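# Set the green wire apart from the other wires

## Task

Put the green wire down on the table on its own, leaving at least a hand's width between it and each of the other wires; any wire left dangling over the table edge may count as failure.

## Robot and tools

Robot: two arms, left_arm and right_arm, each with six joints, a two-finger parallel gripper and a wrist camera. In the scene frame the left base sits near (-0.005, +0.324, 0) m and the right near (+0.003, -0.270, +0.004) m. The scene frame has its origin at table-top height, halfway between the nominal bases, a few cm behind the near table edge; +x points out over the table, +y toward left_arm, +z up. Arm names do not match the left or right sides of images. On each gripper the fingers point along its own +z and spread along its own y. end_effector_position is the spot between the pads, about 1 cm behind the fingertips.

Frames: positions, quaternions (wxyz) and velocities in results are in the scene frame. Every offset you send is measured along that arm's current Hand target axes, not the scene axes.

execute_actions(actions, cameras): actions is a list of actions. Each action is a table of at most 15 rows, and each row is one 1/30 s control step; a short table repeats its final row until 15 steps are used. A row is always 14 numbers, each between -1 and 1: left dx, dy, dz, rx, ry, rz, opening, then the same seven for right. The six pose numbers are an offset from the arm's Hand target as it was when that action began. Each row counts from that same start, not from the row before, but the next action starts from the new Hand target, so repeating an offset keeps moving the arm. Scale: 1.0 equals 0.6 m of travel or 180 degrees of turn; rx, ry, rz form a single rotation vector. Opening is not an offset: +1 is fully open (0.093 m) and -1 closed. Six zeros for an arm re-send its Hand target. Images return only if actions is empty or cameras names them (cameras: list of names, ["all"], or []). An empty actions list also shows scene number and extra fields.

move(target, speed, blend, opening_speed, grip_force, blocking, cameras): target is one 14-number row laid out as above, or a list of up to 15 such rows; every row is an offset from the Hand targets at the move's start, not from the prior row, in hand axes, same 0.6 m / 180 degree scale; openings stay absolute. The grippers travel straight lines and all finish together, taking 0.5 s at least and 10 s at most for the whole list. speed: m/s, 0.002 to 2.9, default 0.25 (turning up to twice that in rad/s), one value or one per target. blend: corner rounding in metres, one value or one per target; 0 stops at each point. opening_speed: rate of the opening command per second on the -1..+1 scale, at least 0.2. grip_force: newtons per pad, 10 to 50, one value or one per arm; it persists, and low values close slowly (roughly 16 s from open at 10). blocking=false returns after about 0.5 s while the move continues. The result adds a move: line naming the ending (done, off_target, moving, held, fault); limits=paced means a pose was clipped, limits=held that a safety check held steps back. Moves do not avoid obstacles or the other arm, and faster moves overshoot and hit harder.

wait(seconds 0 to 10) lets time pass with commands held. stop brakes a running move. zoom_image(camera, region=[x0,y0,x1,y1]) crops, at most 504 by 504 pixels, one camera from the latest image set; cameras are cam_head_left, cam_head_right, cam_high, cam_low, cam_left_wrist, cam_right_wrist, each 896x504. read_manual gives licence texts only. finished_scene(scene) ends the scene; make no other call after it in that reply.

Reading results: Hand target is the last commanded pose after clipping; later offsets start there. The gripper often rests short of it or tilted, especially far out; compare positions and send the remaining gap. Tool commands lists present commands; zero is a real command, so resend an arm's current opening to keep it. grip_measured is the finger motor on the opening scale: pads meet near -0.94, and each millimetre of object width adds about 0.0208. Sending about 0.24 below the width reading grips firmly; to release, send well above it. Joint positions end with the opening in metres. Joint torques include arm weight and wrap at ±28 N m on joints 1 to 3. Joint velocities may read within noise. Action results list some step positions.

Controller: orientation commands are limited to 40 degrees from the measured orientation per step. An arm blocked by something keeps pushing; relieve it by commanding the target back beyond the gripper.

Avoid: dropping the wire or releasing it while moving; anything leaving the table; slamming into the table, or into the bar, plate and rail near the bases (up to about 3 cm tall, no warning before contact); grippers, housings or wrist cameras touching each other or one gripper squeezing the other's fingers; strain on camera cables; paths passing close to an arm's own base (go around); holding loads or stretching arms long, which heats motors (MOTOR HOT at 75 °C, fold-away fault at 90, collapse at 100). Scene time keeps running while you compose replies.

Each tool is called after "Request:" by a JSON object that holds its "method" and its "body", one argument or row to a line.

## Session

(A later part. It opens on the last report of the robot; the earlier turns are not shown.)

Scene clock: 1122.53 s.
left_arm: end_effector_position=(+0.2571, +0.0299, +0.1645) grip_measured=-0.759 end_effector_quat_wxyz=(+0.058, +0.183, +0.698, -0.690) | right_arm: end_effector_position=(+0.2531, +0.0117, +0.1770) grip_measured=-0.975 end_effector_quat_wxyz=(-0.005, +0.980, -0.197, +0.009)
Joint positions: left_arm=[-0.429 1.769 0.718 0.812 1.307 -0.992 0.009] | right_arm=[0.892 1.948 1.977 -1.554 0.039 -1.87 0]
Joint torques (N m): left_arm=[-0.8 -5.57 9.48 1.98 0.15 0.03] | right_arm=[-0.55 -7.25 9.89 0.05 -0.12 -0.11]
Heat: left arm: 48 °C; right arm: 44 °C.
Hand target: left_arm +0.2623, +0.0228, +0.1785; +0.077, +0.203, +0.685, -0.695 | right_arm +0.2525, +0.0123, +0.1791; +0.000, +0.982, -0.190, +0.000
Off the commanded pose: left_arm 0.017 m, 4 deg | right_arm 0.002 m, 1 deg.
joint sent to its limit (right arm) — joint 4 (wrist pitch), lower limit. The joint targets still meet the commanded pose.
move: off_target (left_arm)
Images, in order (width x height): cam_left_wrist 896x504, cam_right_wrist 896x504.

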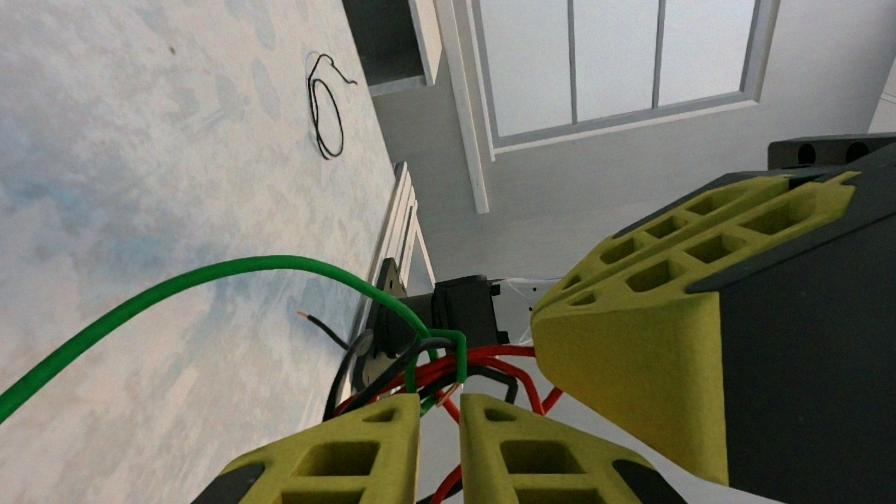

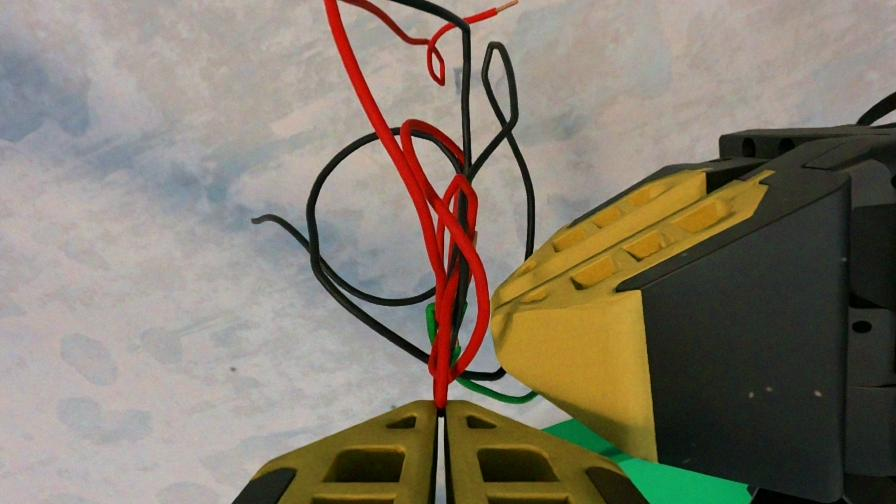

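Request:
{"method": "move", "body": {
  "target": [-0.0065,-0.0108,0.0052,0,0,0,-0.76, 0,0,0,0,0,0,-1],
  "speed": 0.05,
  "cameras": ["cam_left_wrist","cam_right_wrist"]
}}

Request:
{"method": "zoom_image", "body": {
  "camera": "cam_left_wrist",
  "region": [370, 310, 510, 450]
}}

Request:
{"method": "zoom_image", "body": {
  "camera": "cam_right_wrist",
  "region": [400, 270, 540, 410]
}}

Scene clock: 1130.80 s.
left_arm: end_effector_position=(+0.2595, +0.0257, +0.1698) grip_measured=-0.759 end_effector_quat_wxyz=(+0.061, +0.186, +0.696, -0.691) | right_arm: end_effector_position=(+0.2531, +0.0117, +0.1770) grip_measured=-0.975 end_effector_quat_wxyz=(-0.005, +0.980, -0.197, +0.009)
Joint positions: left_arm=[-0.438 1.769 0.738 0.812 1.298 -1.001 0.009] | right_arm=[0.892 1.948 1.977 -1.554 0.039 -1.87 0]
Joint torques (N m): left_arm=[-0.83 -6.75 9.4 1.74 0.18 0.08] | right_arm=[-0.57 -7.42 9.88 0.06 -0.14 -0.11]
Heat: left arm: 47 °C; right arm: 44 °C.
Hand target: left_arm +0.2628, +0.0193, +0.1859; +0.077, +0.203, +0.685, -0.695 | right_arm +0.2525, +0.0123, +0.1791; +0.000, +0.982, -0.190, +0.000
Off the commanded pose: left_arm 0.018 m, 3 deg | right_arm 0.002 m, 1 deg.
joint sent to its limit (right arm) — joint 4 (wrist pitch), lower limit. The joint targets still meet the commanded pose.
move: off_target (left_arm)
Images, in order (width x height): cam_left_wrist 896x504, cam_right_wrist 896x504.

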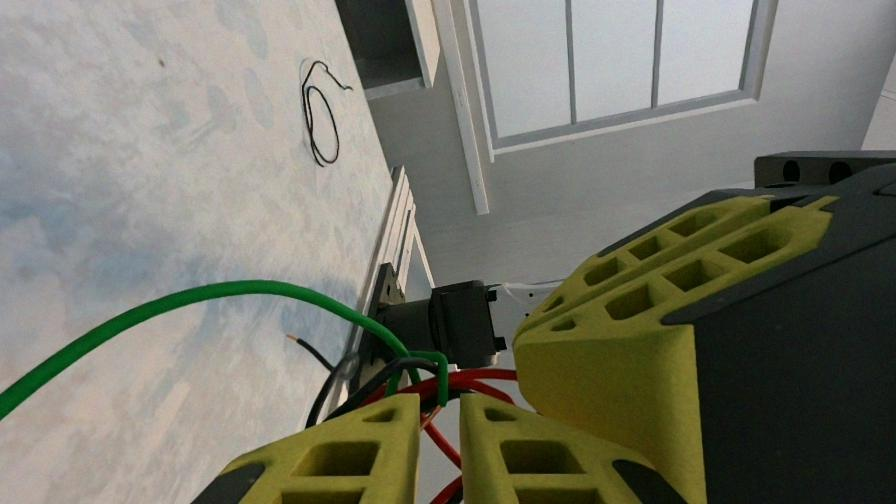

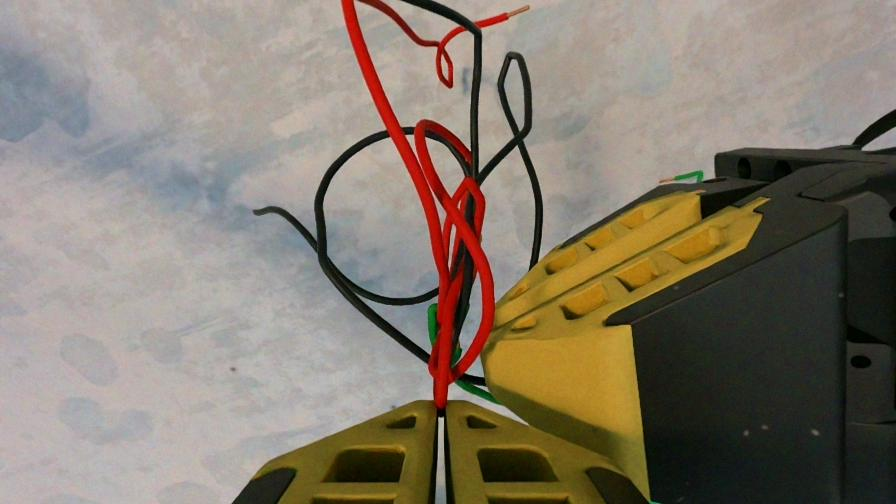

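Scaled by 3.600 from the camera's 896x504 image, which has a finer 1280x720 frame.

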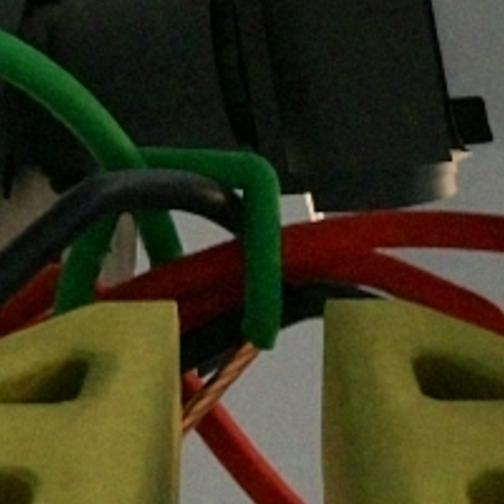

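Scaled by 3.600 from the camera's 896x504 image, which has a finer 1280x720 frame.

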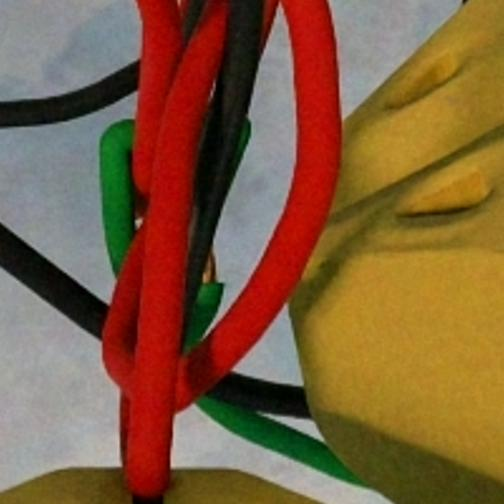

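Request:
{"method": "move", "body": {
  "target": [-0.0065,-0.005,0.0177,0,0,0,-0.76, 0,0,0,0,0,0,-1],
  "speed": 0.05,
  "cameras": ["cam_left_wrist","cam_right_wrist"]
}}

Request:
{"method": "zoom_image", "body": {
  "camera": "cam_left_wrist",
  "region": [370, 310, 510, 450]
}}

Request:
{"method": "zoom_image", "body": {
  "camera": "cam_right_wrist",
  "region": [400, 270, 540, 410]
}}

Scene clock: 1134.10 s.
left_arm: end_effector_position=(+0.2595, +0.0160, +0.1750) grip_measured=-0.759 end_effector_quat_wxyz=(+0.062, +0.186, +0.696, -0.691) | right_arm: end_effector_position=(+0.2527, +0.0105, +0.1770) grip_measured=-0.975 end_effector_quat_wxyz=(-0.003, +0.980, -0.197, +0.008)
Joint positions: left_arm=[-0.466 1.769 0.76 0.807 1.271 -1.017 0.009] | right_arm=[0.891 1.948 1.977 -1.559 0.04 -1.87 0]
Joint torques (N m): left_arm=[-0.95 -6.16 9.81 1.79 0.12 0.04] | right_arm=[-0.49 -7.36 9.78 0.09 -0.15 -0.11]
Heat: left arm: 47 °C; right arm: 44 °C.
Hand target: left_arm +0.2633, +0.0084, +0.1899; +0.076, +0.203, +0.685, -0.695 | right_arm +0.2525, +0.0124, +0.1791; +0.000, +0.982, -0.190, +0.000
Off the commanded pose: left_arm 0.017 m, 3 deg | right_arm 0.003 m, 1 deg.
joint sent to its limit (right arm) — joint 4 (wrist pitch), lower limit. The joint targets still meet the commanded pose.
move: off_target (left_arm)
Images, in order (width x height): cam_left_wrist 896x504, cam_right_wrist 896x504.

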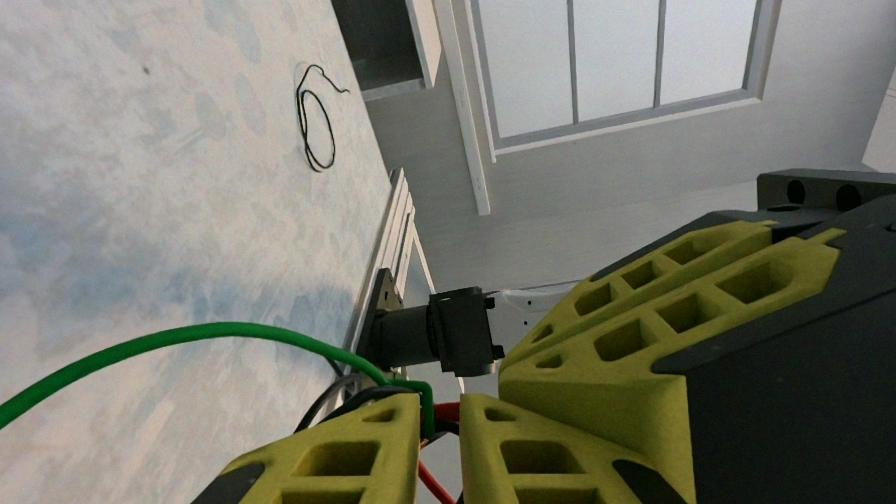

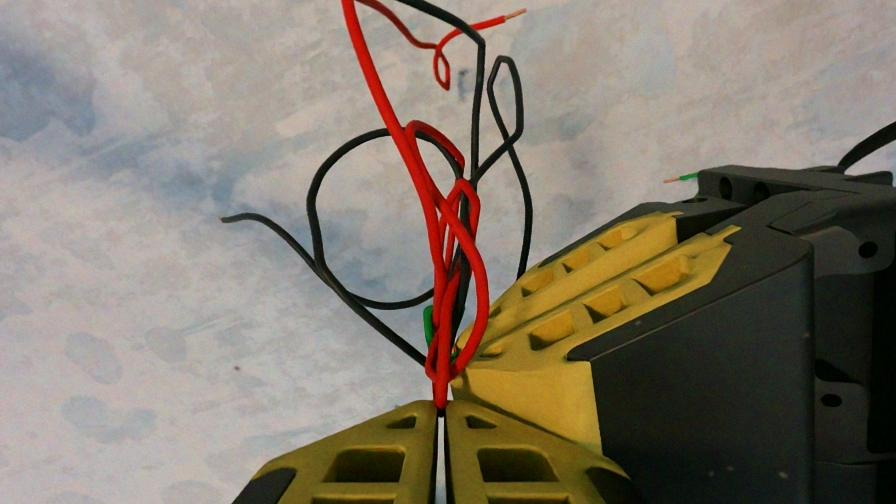

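Scaled by 3.600 from the camera's 896x504 image, which has a finer 1280x720 frame.

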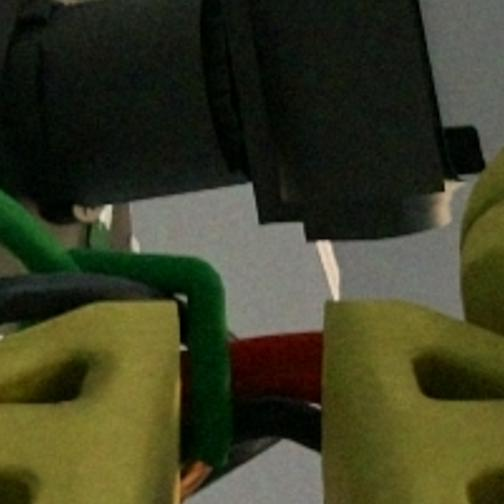

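Scaled by 3.600 from the camera's 896x504 image, which has a finer 1280x720 frame.

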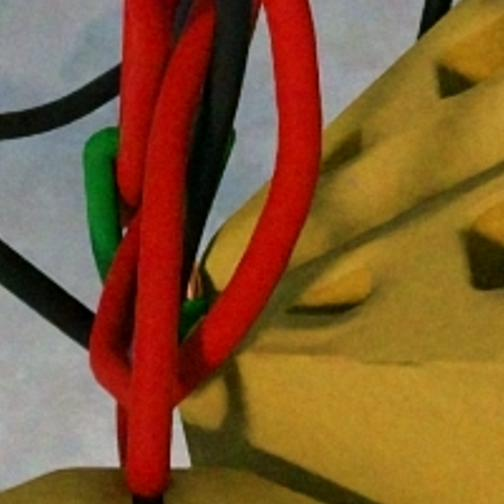

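Request:
{"method": "move", "body": {
  "target": [0,0,0,0,0,0,-1, 0,0,0,0,0,0,-1],
  "speed": 0.05,
  "cameras": ["cam_left_wrist","cam_right_wrist"]
}}

Request:
{"method": "zoom_image", "body": {
  "camera": "cam_left_wrist",
  "region": [370, 330, 510, 470]
}}

Request:
{"method": "zoom_image", "body": {
  "camera": "cam_right_wrist",
  "region": [400, 270, 540, 410]
}}

Scene clock: 1135.70 s.
left_arm: end_effector_position=(+0.2599, +0.0159, +0.1751) grip_measured=-0.989 end_effector_quat_wxyz=(+0.063, +0.186, +0.696, -0.691) | right_arm: end_effector_position=(+0.2526, +0.0104, +0.1770) grip_measured=-0.975 end_effector_quat_wxyz=(-0.003, +0.980, -0.197, +0.008)
Joint positions: left_arm=[-0.466 1.769 0.76 0.807 1.268 -1.017 0] | right_arm=[0.891 1.948 1.977 -1.56 0.04 -1.87 0]
Joint torques (N m): left_arm=[-0.96 -6.15 9.85 1.79 0.14 0.07] | right_arm=[-0.46 -7.31 9.87 0.12 -0.16 -0.11]
Heat: left arm: 47 °C; right arm: 44 °C.
Hand target: left_arm +0.2633, +0.0084, +0.1900; +0.077, +0.203, +0.685, -0.695 | right_arm +0.2525, +0.0123, +0.1791; +0.001, +0.982, -0.190, +0.000
Off the commanded pose: left_arm 0.017 m, 3 deg | right_arm 0.003 m, 1 deg.
joint sent to its limit (right arm) — joint 4 (wrist pitch), lower limit. The joint targets still meet the commanded pose.
move: off_target (left_arm)
Images, in order (width x height): cam_left_wrist 896x504, cam_right_wrist 896x504.

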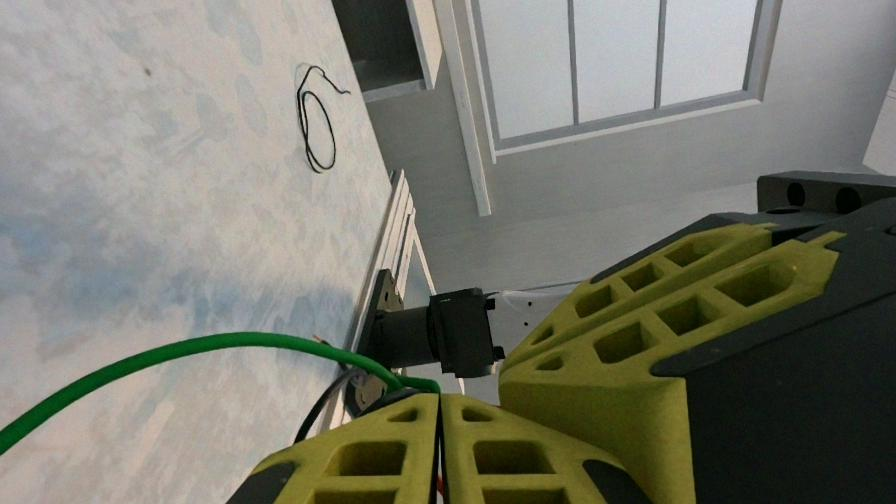

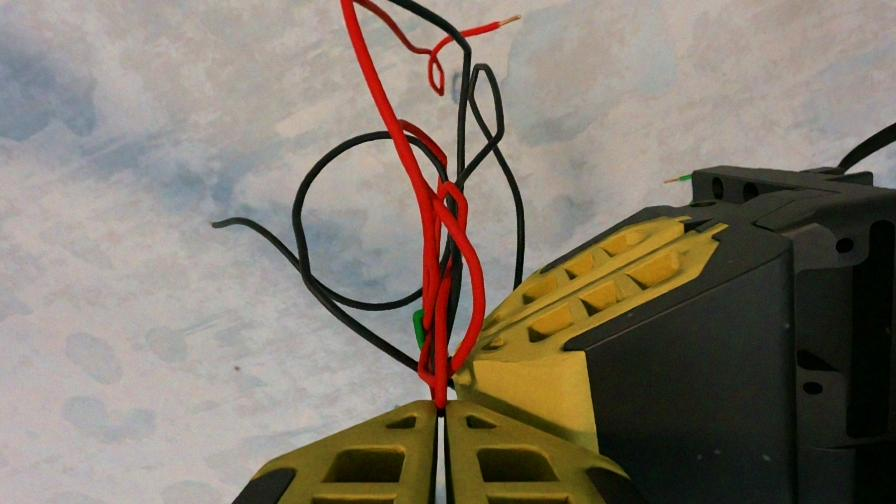

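Scaled by 3.600 from the camera's 896x504 image, which has a finer 1280x720 frame.

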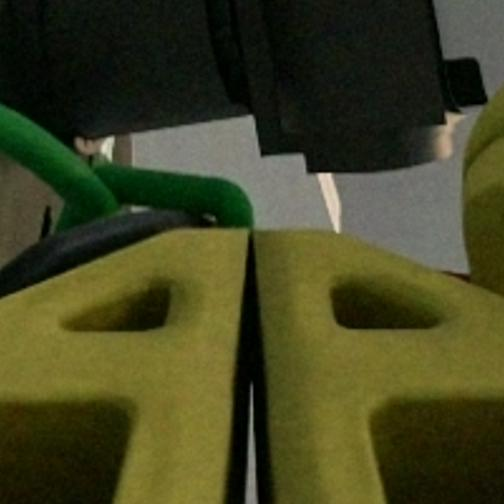

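Scaled by 3.600 from the camera's 896x504 image, which has a finer 1280x720 frame.

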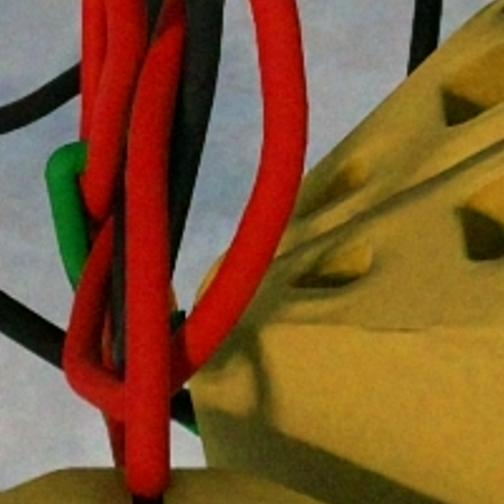

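Request:
{"method": "move", "body": {
  "target": [
    [0.005,0.0088,-0.0063,0,0,0,-1, 0,0,0,0,0,0,-1],
    [-0.0468,0.0348,-0.0235,0,0,0,-1, 0,0,0,0,0,0,-1]
  ],
  "speed": 0.05,
  "blend": 0.004,
  "cameras": ["cam_left_wrist","cam_right_wrist"]
}}

Request:
{"method": "zoom_image", "body": {
  "camera": "cam_left_wrist",
  "region": [350, 290, 550, 450]
}}

Request:
{"method": "zoom_image", "body": {
  "camera": "cam_right_wrist",
  "region": [390, 280, 570, 420]
}}

Scene clock: 1149.50 s.
left_arm: end_effector_position=(+0.2932, +0.0172, +0.1698) grip_measured=-0.989 end_effector_quat_wxyz=(+0.057, +0.179, +0.697, -0.692) | right_arm: end_effector_position=(+0.2526, +0.0104, +0.1770) grip_measured=-0.975 end_effector_quat_wxyz=(-0.003, +0.980, -0.197, +0.008)
Joint positions: left_arm=[-0.42 1.874 0.882 0.769 1.313 -1.013 0] | right_arm=[0.891 1.948 1.977 -1.56 0.04 -1.87 0]
Joint torques (N m): left_arm=[0.69 -6.54 9.65 1.71 0.4 0.4] | right_arm=[-0.43 -7.2 9.78 0.11 -0.16 -0.1]
Heat: left arm: 47 °C; right arm: 44 °C.
Hand target: left_arm +0.2993, +0.0164, +0.1820; +0.077, +0.203, +0.685, -0.695 | right_arm +0.2525, +0.0123, +0.1791; +0.001, +0.982, -0.190, +0.000
Off the commanded pose: left_arm 0.014 m, 4 deg | right_arm 0.003 m, 1 deg.
joint sent to its limit (right arm) — joint 4 (wrist pitch), lower limit. The joint targets still meet the commanded pose.
move: off_target (left_arm); blend cut to 0.0035 m at target 1
Images, in order (width x height): cam_left_wrist 896x504, cam_right_wrist 896x504.

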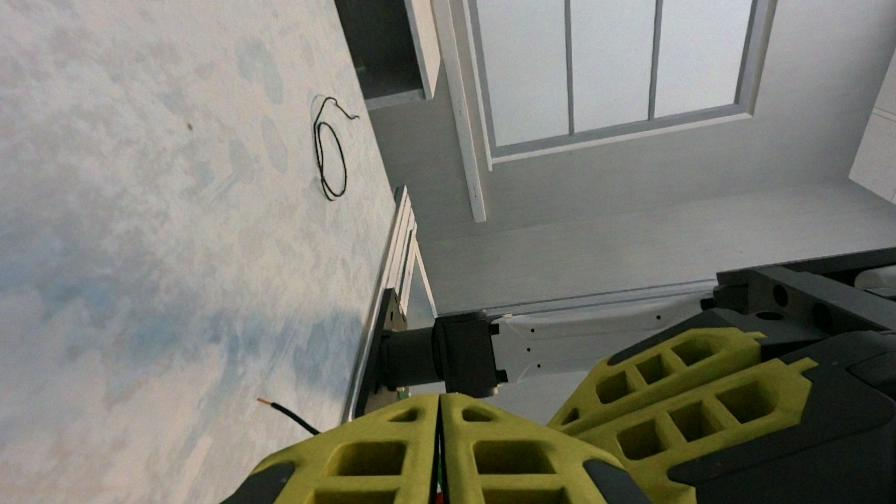

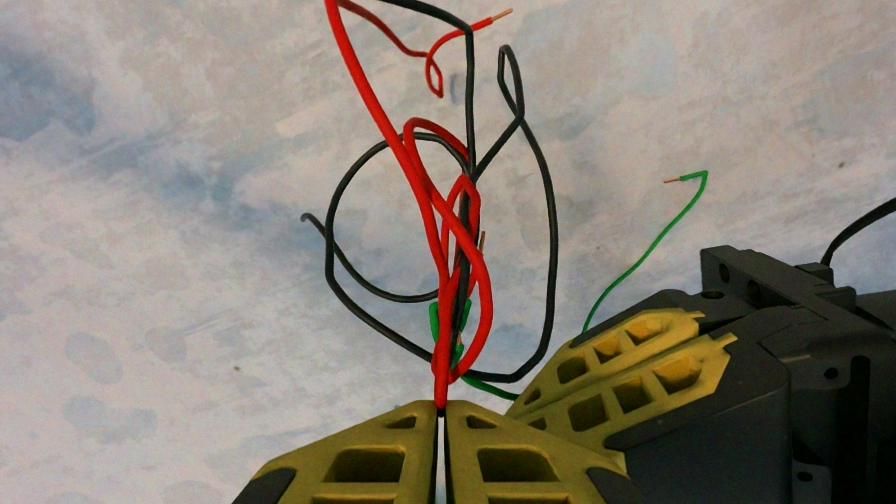

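Scaled by 2.520 from the camera's 896x504 image, which has a finer 1280x720 frame.

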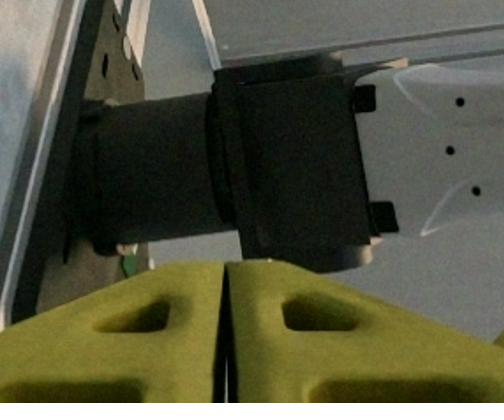

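Scaled by 2.800 from the camera's 896x504 image, which has a finer 1280x720 frame.

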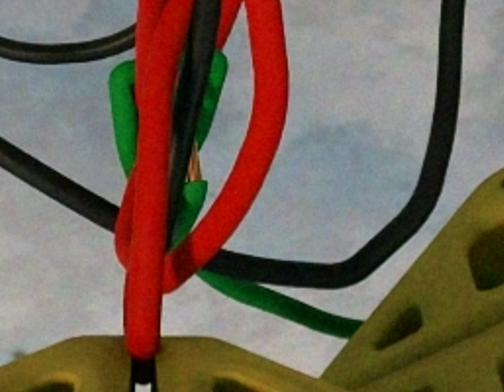

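Request:
{"method": "move", "body": {
  "target": [
    [0.01,-0.0028,-0.0573,0,0,0,-0.7, 0,0,0,0,0,0,-1],
    [0.0612,-0.0355,-0.0467,0,0,0,-0.7, 0,0,0,0,0,0,-1],
    [0.0538,-0.0327,-0.0025,0,0,0,-0.7, 0,0,0,0,0,0,-1]
  ],
  "speed": 0.08,
  "blend": 0.008,
  "cameras": ["cam_left_wrist","cam_right_wrist"]
}}

Request:
{"method": "zoom_image", "body": {
  "camera": "cam_left_wrist",
  "region": [360, 320, 520, 450]
}}

Request:
{"method": "zoom_image", "body": {
  "camera": "cam_right_wrist",
  "region": [400, 270, 540, 410]
}}

Scene clock: 1161.97 s.
left_arm: end_effector_position=(+0.2621, +0.0280, +0.1809) grip_measured=-0.702 end_effector_quat_wxyz=(+0.066, +0.191, +0.693, -0.692) | right_arm: end_effector_position=(+0.2526, +0.0104, +0.1770) grip_measured=-0.975 end_effector_quat_wxyz=(-0.003, +0.980, -0.197, +0.008)
Joint positions: left_arm=[-0.429 1.742 0.761 0.764 1.31 -0.987 0.012] | right_arm=[0.891 1.948 1.977 -1.56 0.04 -1.87 0]
Joint torques (N m): left_arm=[-0.51 -5.61 7.25 1.95 0.15 0.06] | right_arm=[-0.66 -7.38 9.84 0.11 -0.17 -0.13]
Heat: left arm: 48 °C; right arm: 44 °C.
Hand target: left_arm +0.2628, +0.0244, +0.1875; +0.077, +0.203, +0.685, -0.695 | right_arm +0.2525, +0.0123, +0.1791; +0.001, +0.982, -0.190, +0.000
Off the commanded pose: left_arm 0.008 m, 2 deg | right_arm 0.003 m, 1 deg.
joint sent to its limit (right arm) — joint 4 (wrist pitch), lower limit. The joint targets still meet the commanded pose.
move: done
Images, in order (width x height): cam_left_wrist 896x504, cam_right_wrist 896x504.

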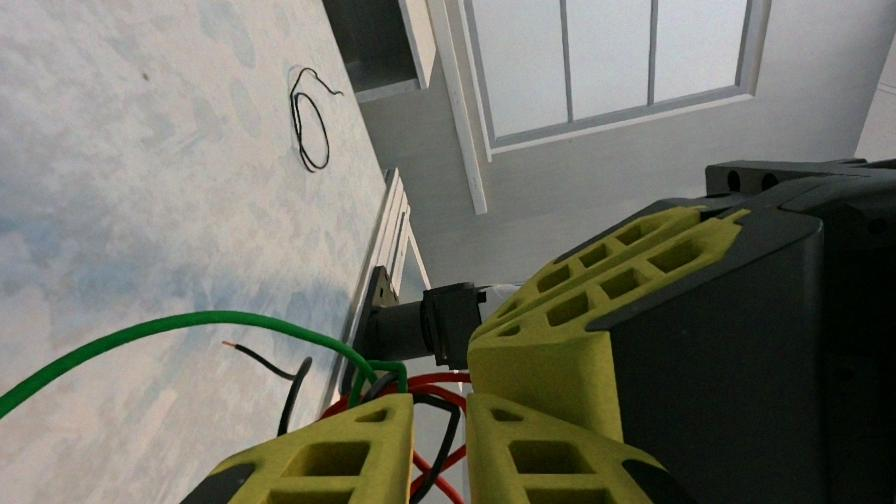

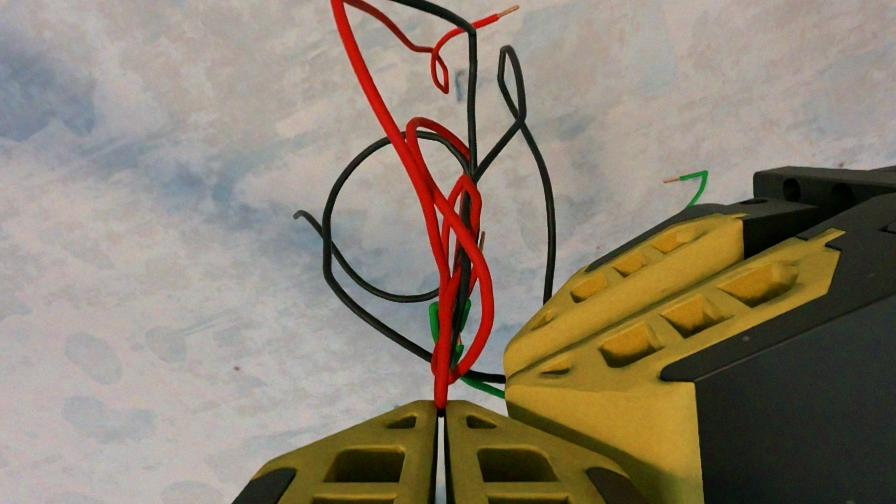

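Scaled by 3.150 from the camera's 896x504 image, which has a finer 1280x720 frame.

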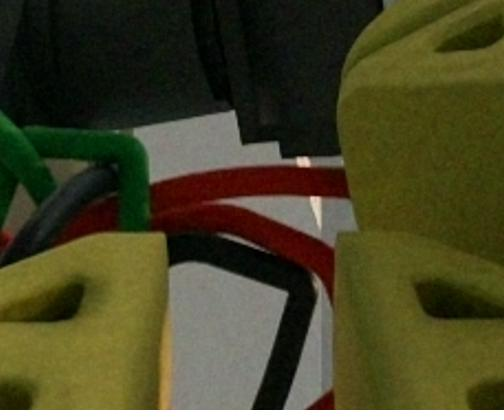

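Scaled by 3.600 from the camera's 896x504 image, which has a finer 1280x720 frame.

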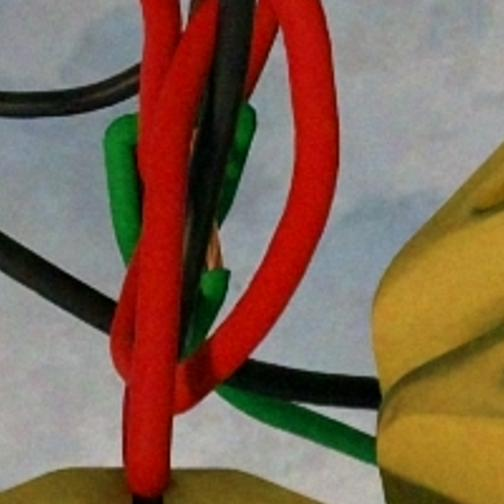

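Request:
{"method": "move", "body": {
  "target": [0.0023,0.0105,0.0108,0,0,0,-0.7, 0,0,0,0,0,0,-1],
  "speed": 0.05,
  "cameras": ["cam_left_wrist","cam_right_wrist"]
}}

Request:
{"method": "zoom_image", "body": {
  "camera": "cam_left_wrist",
  "region": [360, 320, 520, 450]
}}

Request:
{"method": "zoom_image", "body": {
  "camera": "cam_right_wrist",
  "region": [400, 270, 540, 410]
}}

Scene clock: 1165.30 s.
left_arm: end_effector_position=(+0.2633, +0.0225, +0.1744) grip_measured=-0.702 end_effector_quat_wxyz=(+0.067, +0.190, +0.694, -0.692) | right_arm: end_effector_position=(+0.2526, +0.0104, +0.1770) grip_measured=-0.975 end_effector_quat_wxyz=(-0.003, +0.980, -0.197, +0.008)
Joint positions: left_arm=[-0.443 1.773 0.761 0.804 1.293 -0.998 0.012] | right_arm=[0.891 1.948 1.977 -1.56 0.04 -1.87 0]
Joint torques (N m): left_arm=[-0.8 -5.75 7.1 1.98 0.13 0.08] | right_arm=[-0.65 -7.32 9.89 0.11 -0.15 -0.14]
Heat: left arm: 47 °C; right arm: 44 °C.
Hand target: left_arm +0.2628, +0.0179, +0.1810; +0.077, +0.203, +0.685, -0.695 | right_arm +0.2525, +0.0123, +0.1791; +0.001, +0.982, -0.190, +0.000
Off the commanded pose: left_arm 0.008 m, 2 deg | right_arm 0.003 m, 1 deg.
joint sent to its limit (right arm) — joint 4 (wrist pitch), lower limit. The joint targets still meet the commanded pose.
move: done
Images, in order (width x height): cam_left_wrist 896x504, cam_right_wrist 896x504.

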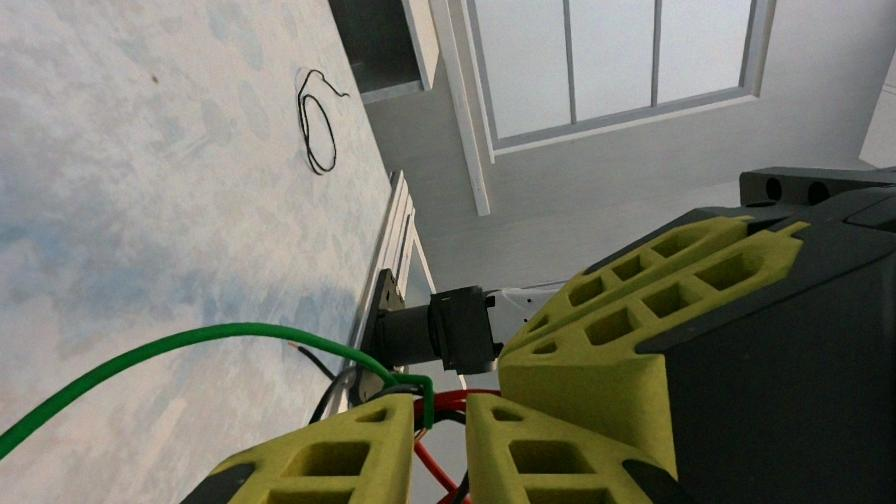

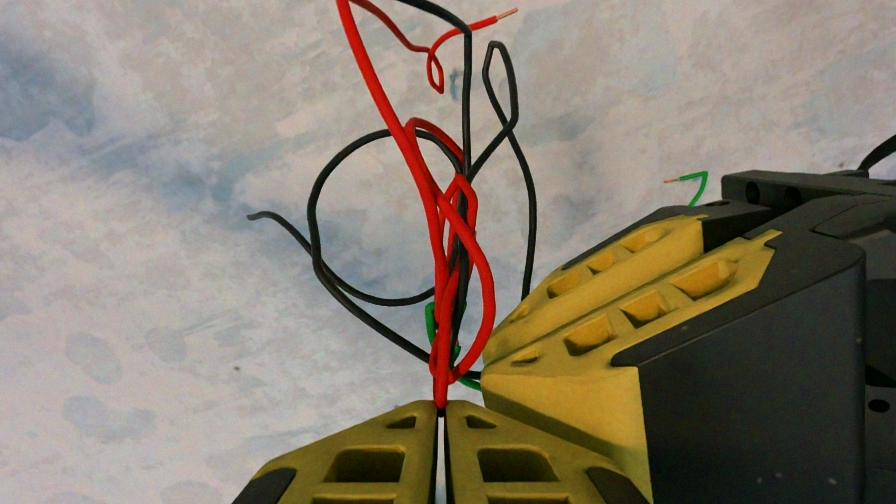

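Scaled by 3.150 from the camera's 896x504 image, which has a finer 1280x720 frame.

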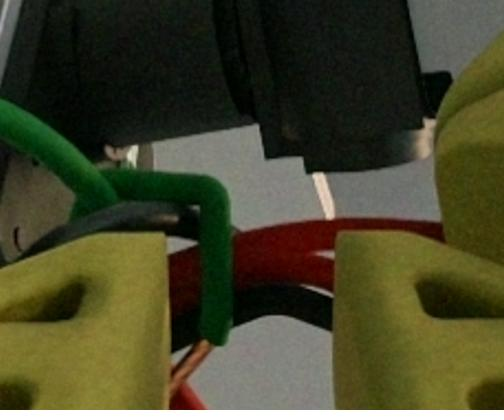

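Scaled by 3.600 from the camera's 896x504 image, which has a finer 1280x720 frame.

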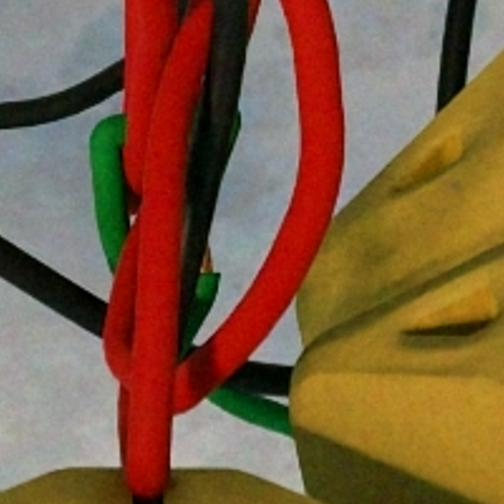

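Request:
{"method": "move", "body": {
  "target": [0.0042,0.004,0.0235,0,0,0,-0.7, 0,0,0,0,0,0,-1],
  "speed": 0.05,
  "cameras": ["cam_left_wrist","cam_right_wrist"]
}}

Request:
{"method": "zoom_image", "body": {
  "camera": "cam_left_wrist",
  "region": [360, 340, 520, 470]
}}

Request:
{"method": "zoom_image", "body": {
  "camera": "cam_right_wrist",
  "region": [400, 270, 540, 410]
}}

Scene clock: 1168.27 s.
left_arm: end_effector_position=(+0.2594, +0.0102, +0.1700) grip_measured=-0.702 end_effector_quat_wxyz=(+0.065, +0.190, +0.694, -0.691) | right_arm: end_effector_position=(+0.2518, +0.0093, +0.1770) grip_measured=-0.975 end_effector_quat_wxyz=(+0.000, +0.980, -0.197, +0.007)
Joint positions: left_arm=[-0.481 1.797 0.761 0.847 1.256 -1.021 0.012] | right_arm=[0.891 1.948 1.977 -1.565 0.041 -1.87 0]
Joint torques (N m): left_arm=[-1.03 -5.83 7.25 2.04 0.08 0.05] | right_arm=[-0.51 -7.36 9.77 0.15 -0.16 -0.11]
Heat: left arm: 47 °C; right arm: 44 °C.
Hand target: left_arm +0.2590, +0.0044, +0.1776; +0.077, +0.203, +0.685, -0.695 | right_arm +0.2525, +0.0124, +0.1791; +0.000, +0.982, -0.190, +0.000
Off the commanded pose: left_arm 0.010 m, 2 deg | right_arm 0.004 m, 1 deg.
joint sent to its limit (right arm) — joint 4 (wrist pitch), lower limit. The joint targets still meet the commanded pose.
move: done
Images, in order (width x height): cam_left_wrist 896x504, cam_right_wrist 896x504.

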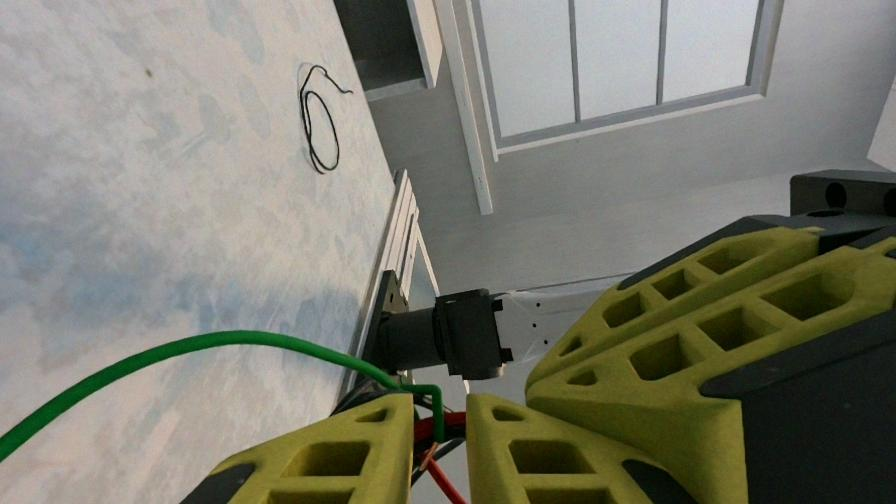

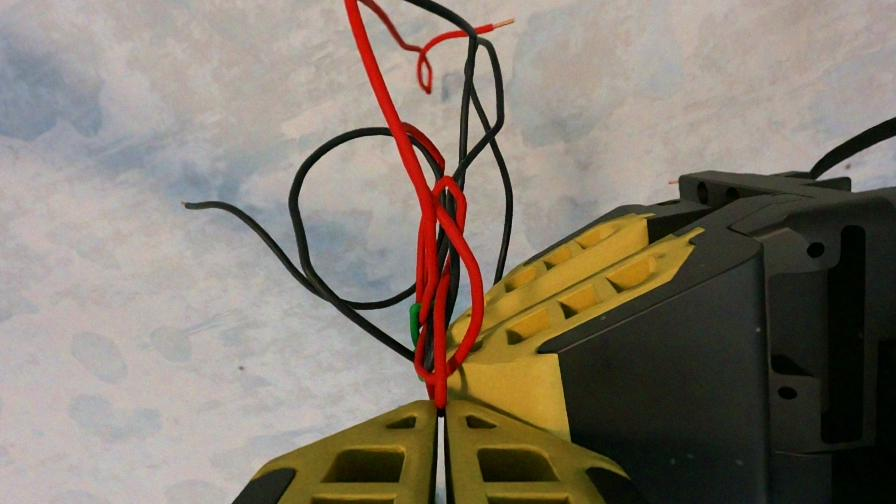

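Scaled by 3.150 from the camera's 896x504 image, which has a finer 1280x720 frame.

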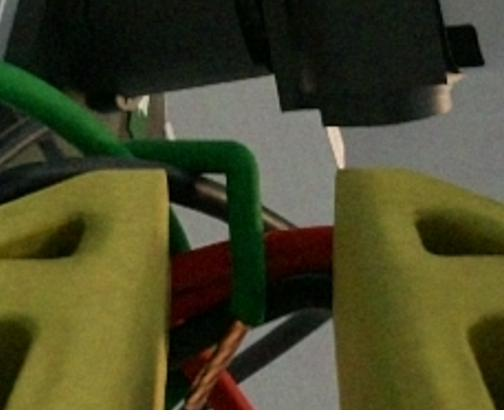

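Scaled by 3.600 from the camera's 896x504 image, which has a finer 1280x720 frame.

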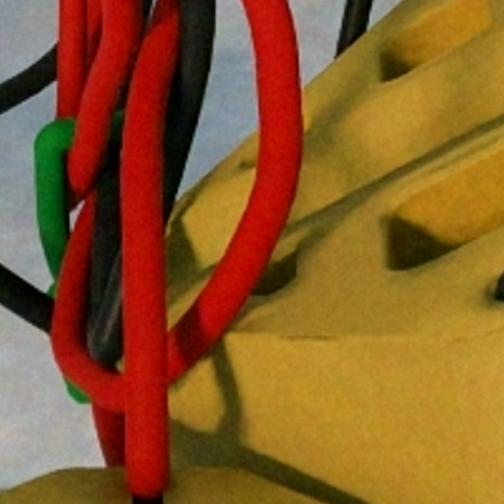

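Request:
{"method": "move", "body": {
  "target": [0,0,0.004,0,0,0,-1, 0,0,0,0,0,0,-1],
  "speed": 0.05,
  "cameras": ["cam_left_wrist","cam_right_wrist"]
}}

Request:
{"method": "zoom_image", "body": {
  "camera": "cam_left_wrist",
  "region": [380, 360, 500, 480]
}}

Request:
{"method": "zoom_image", "body": {
  "camera": "cam_right_wrist",
  "region": [380, 270, 520, 410]
}}

Scene clock: 1170.17 s.
left_arm: end_effector_position=(+0.2590, +0.0080, +0.1696) grip_measured=-0.987 end_effector_quat_wxyz=(+0.066, +0.189, +0.695, -0.691) | right_arm: end_effector_position=(+0.2518, +0.0093, +0.1770) grip_measured=-0.975 end_effector_quat_wxyz=(+0.000, +0.980, -0.197, +0.007)
Joint positions: left_arm=[-0.488 1.8 0.761 0.855 1.247 -1.025 0] | right_arm=[0.891 1.948 1.977 -1.565 0.041 -1.87 0]
Joint torques (N m): left_arm=[-1.06 -5.79 7.49 1.99 0.1 0.07] | right_arm=[-0.53 -7.35 9.85 0.17 -0.18 -0.12]
Heat: left arm: 47 °C; right arm: 44 °C.
Hand target: left_arm +0.2584, +0.0019, +0.1775; +0.076, +0.203, +0.685, -0.695 | right_arm +0.2525, +0.0124, +0.1791; +0.000, +0.982, -0.190, +0.000
Off the commanded pose: left_arm 0.010 m, 2 deg | right_arm 0.004 m, 1 deg.
joint sent to its limit (right arm) — joint 4 (wrist pitch), lower limit. The joint targets still meet the commanded pose.
move: done
Images, in order (width x height): cam_left_wrist 896x504, cam_right_wrist 896x504.

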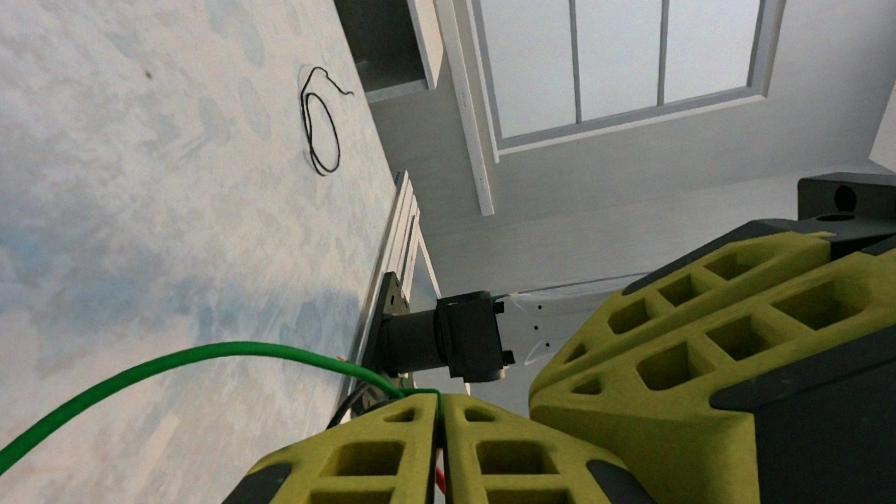

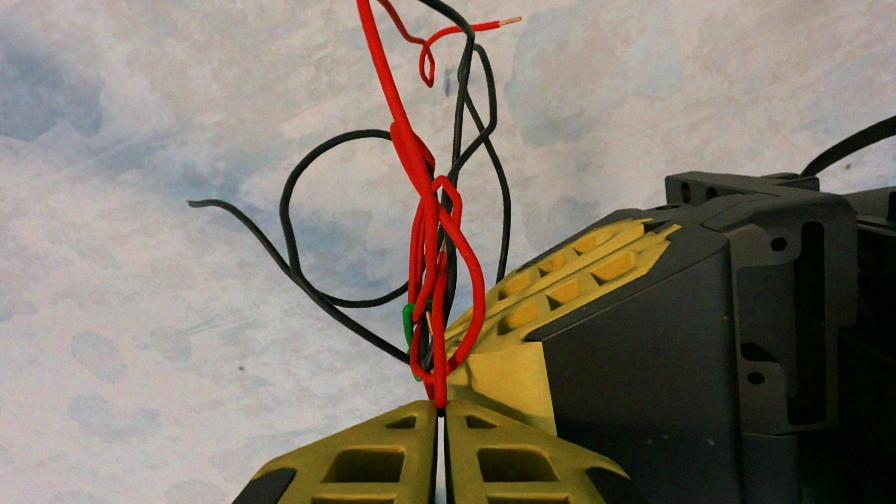

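Scaled by 4.200 from the camera's 896x504 image, which has a finer 1280x720 frame.

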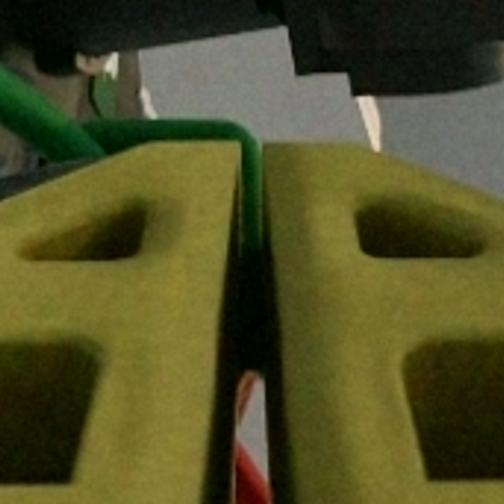

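Scaled by 3.600 from the camera's 896x504 image, which has a finer 1280x720 frame.

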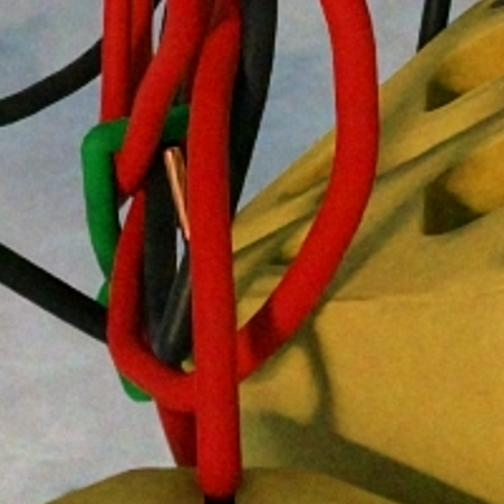

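Request:
{"method": "move", "body": {
  "target": [-0.0413,0.0323,-0.019,0,0,0,-1, 0,0,0,0,0,0,-1],
  "speed": 0.04,
  "cameras": ["cam_left_wrist","cam_right_wrist"]
}}

Request:
{"method": "zoom_image", "body": {
  "camera": "cam_left_wrist",
  "region": [380, 360, 500, 480]
}}

Request:
{"method": "zoom_image", "body": {
  "camera": "cam_right_wrist",
  "region": [390, 270, 550, 420]
}}

Scene clock: 1173.03 s.
left_arm: end_effector_position=(+0.2811, +0.0089, +0.1586) grip_measured=-0.987 end_effector_quat_wxyz=(+0.053, +0.186, +0.695, -0.693) | right_arm: end_effector_position=(+0.2521, +0.0090, +0.1770) grip_measured=-0.975 end_effector_quat_wxyz=(+0.001, +0.980, -0.197, +0.008)
Joint positions: left_arm=[-0.453 1.897 0.843 0.847 1.296 -1.025 0] | right_arm=[0.891 1.948 1.977 -1.565 0.043 -1.871 0]
Joint torques (N m): left_arm=[0.9 -6.38 9.39 1.72 0.23 0.33] | right_arm=[-0.54 -7.34 9.84 0.15 -0.18 -0.14]
Heat: left arm: 47 °C; right arm: 44 °C.
Hand target: left_arm +0.2903, +0.0080, +0.1693; +0.076, +0.203, +0.685, -0.695 | right_arm +0.2525, +0.0124, +0.1791; +0.000, +0.982, -0.190, +0.000
Off the commanded pose: left_arm 0.014 m, 3 deg | right_arm 0.004 m, 1 deg.
joint sent to its limit (right arm) — joint 4 (wrist pitch), lower limit. The joint targets still meet the commanded pose.
move: off_target (left_arm)
Images, in order (width x height): cam_left_wrist 896x504, cam_right_wrist 896x504.

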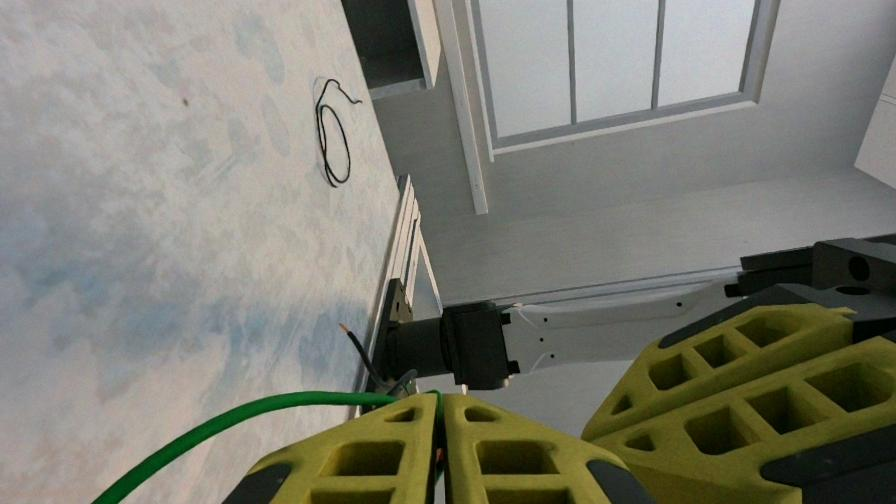

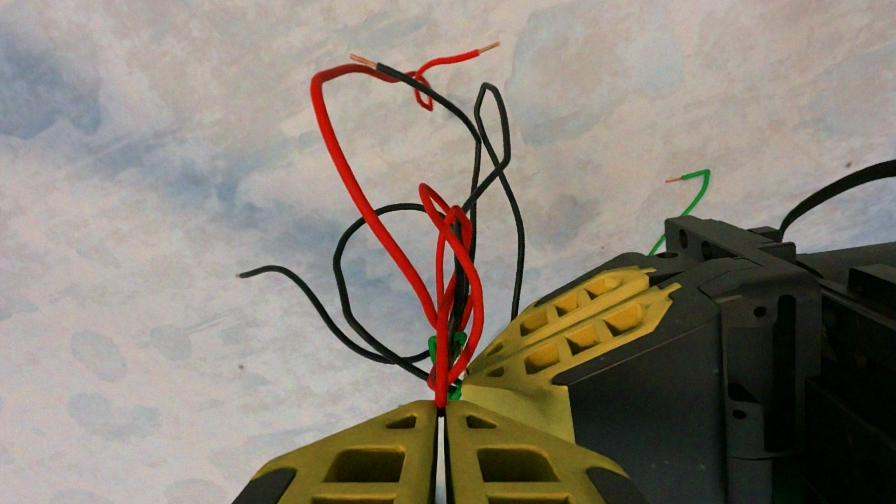

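Scaled by 4.200 from the camera's 896x504 image, which has a finer 1280x720 frame.

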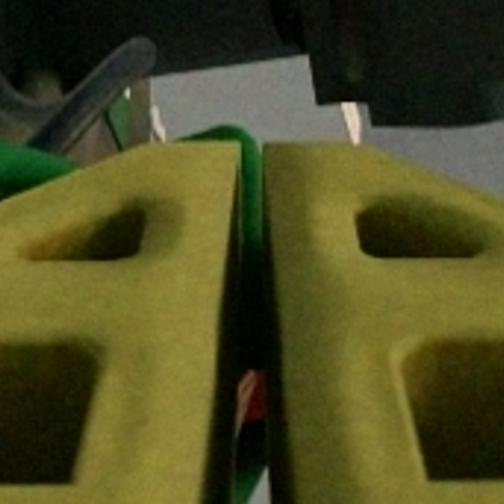

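Scaled by 3.150 from the camera's 896x504 image, which has a finer 1280x720 frame.

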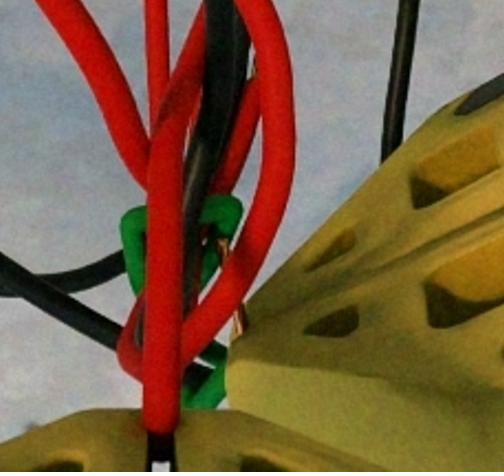

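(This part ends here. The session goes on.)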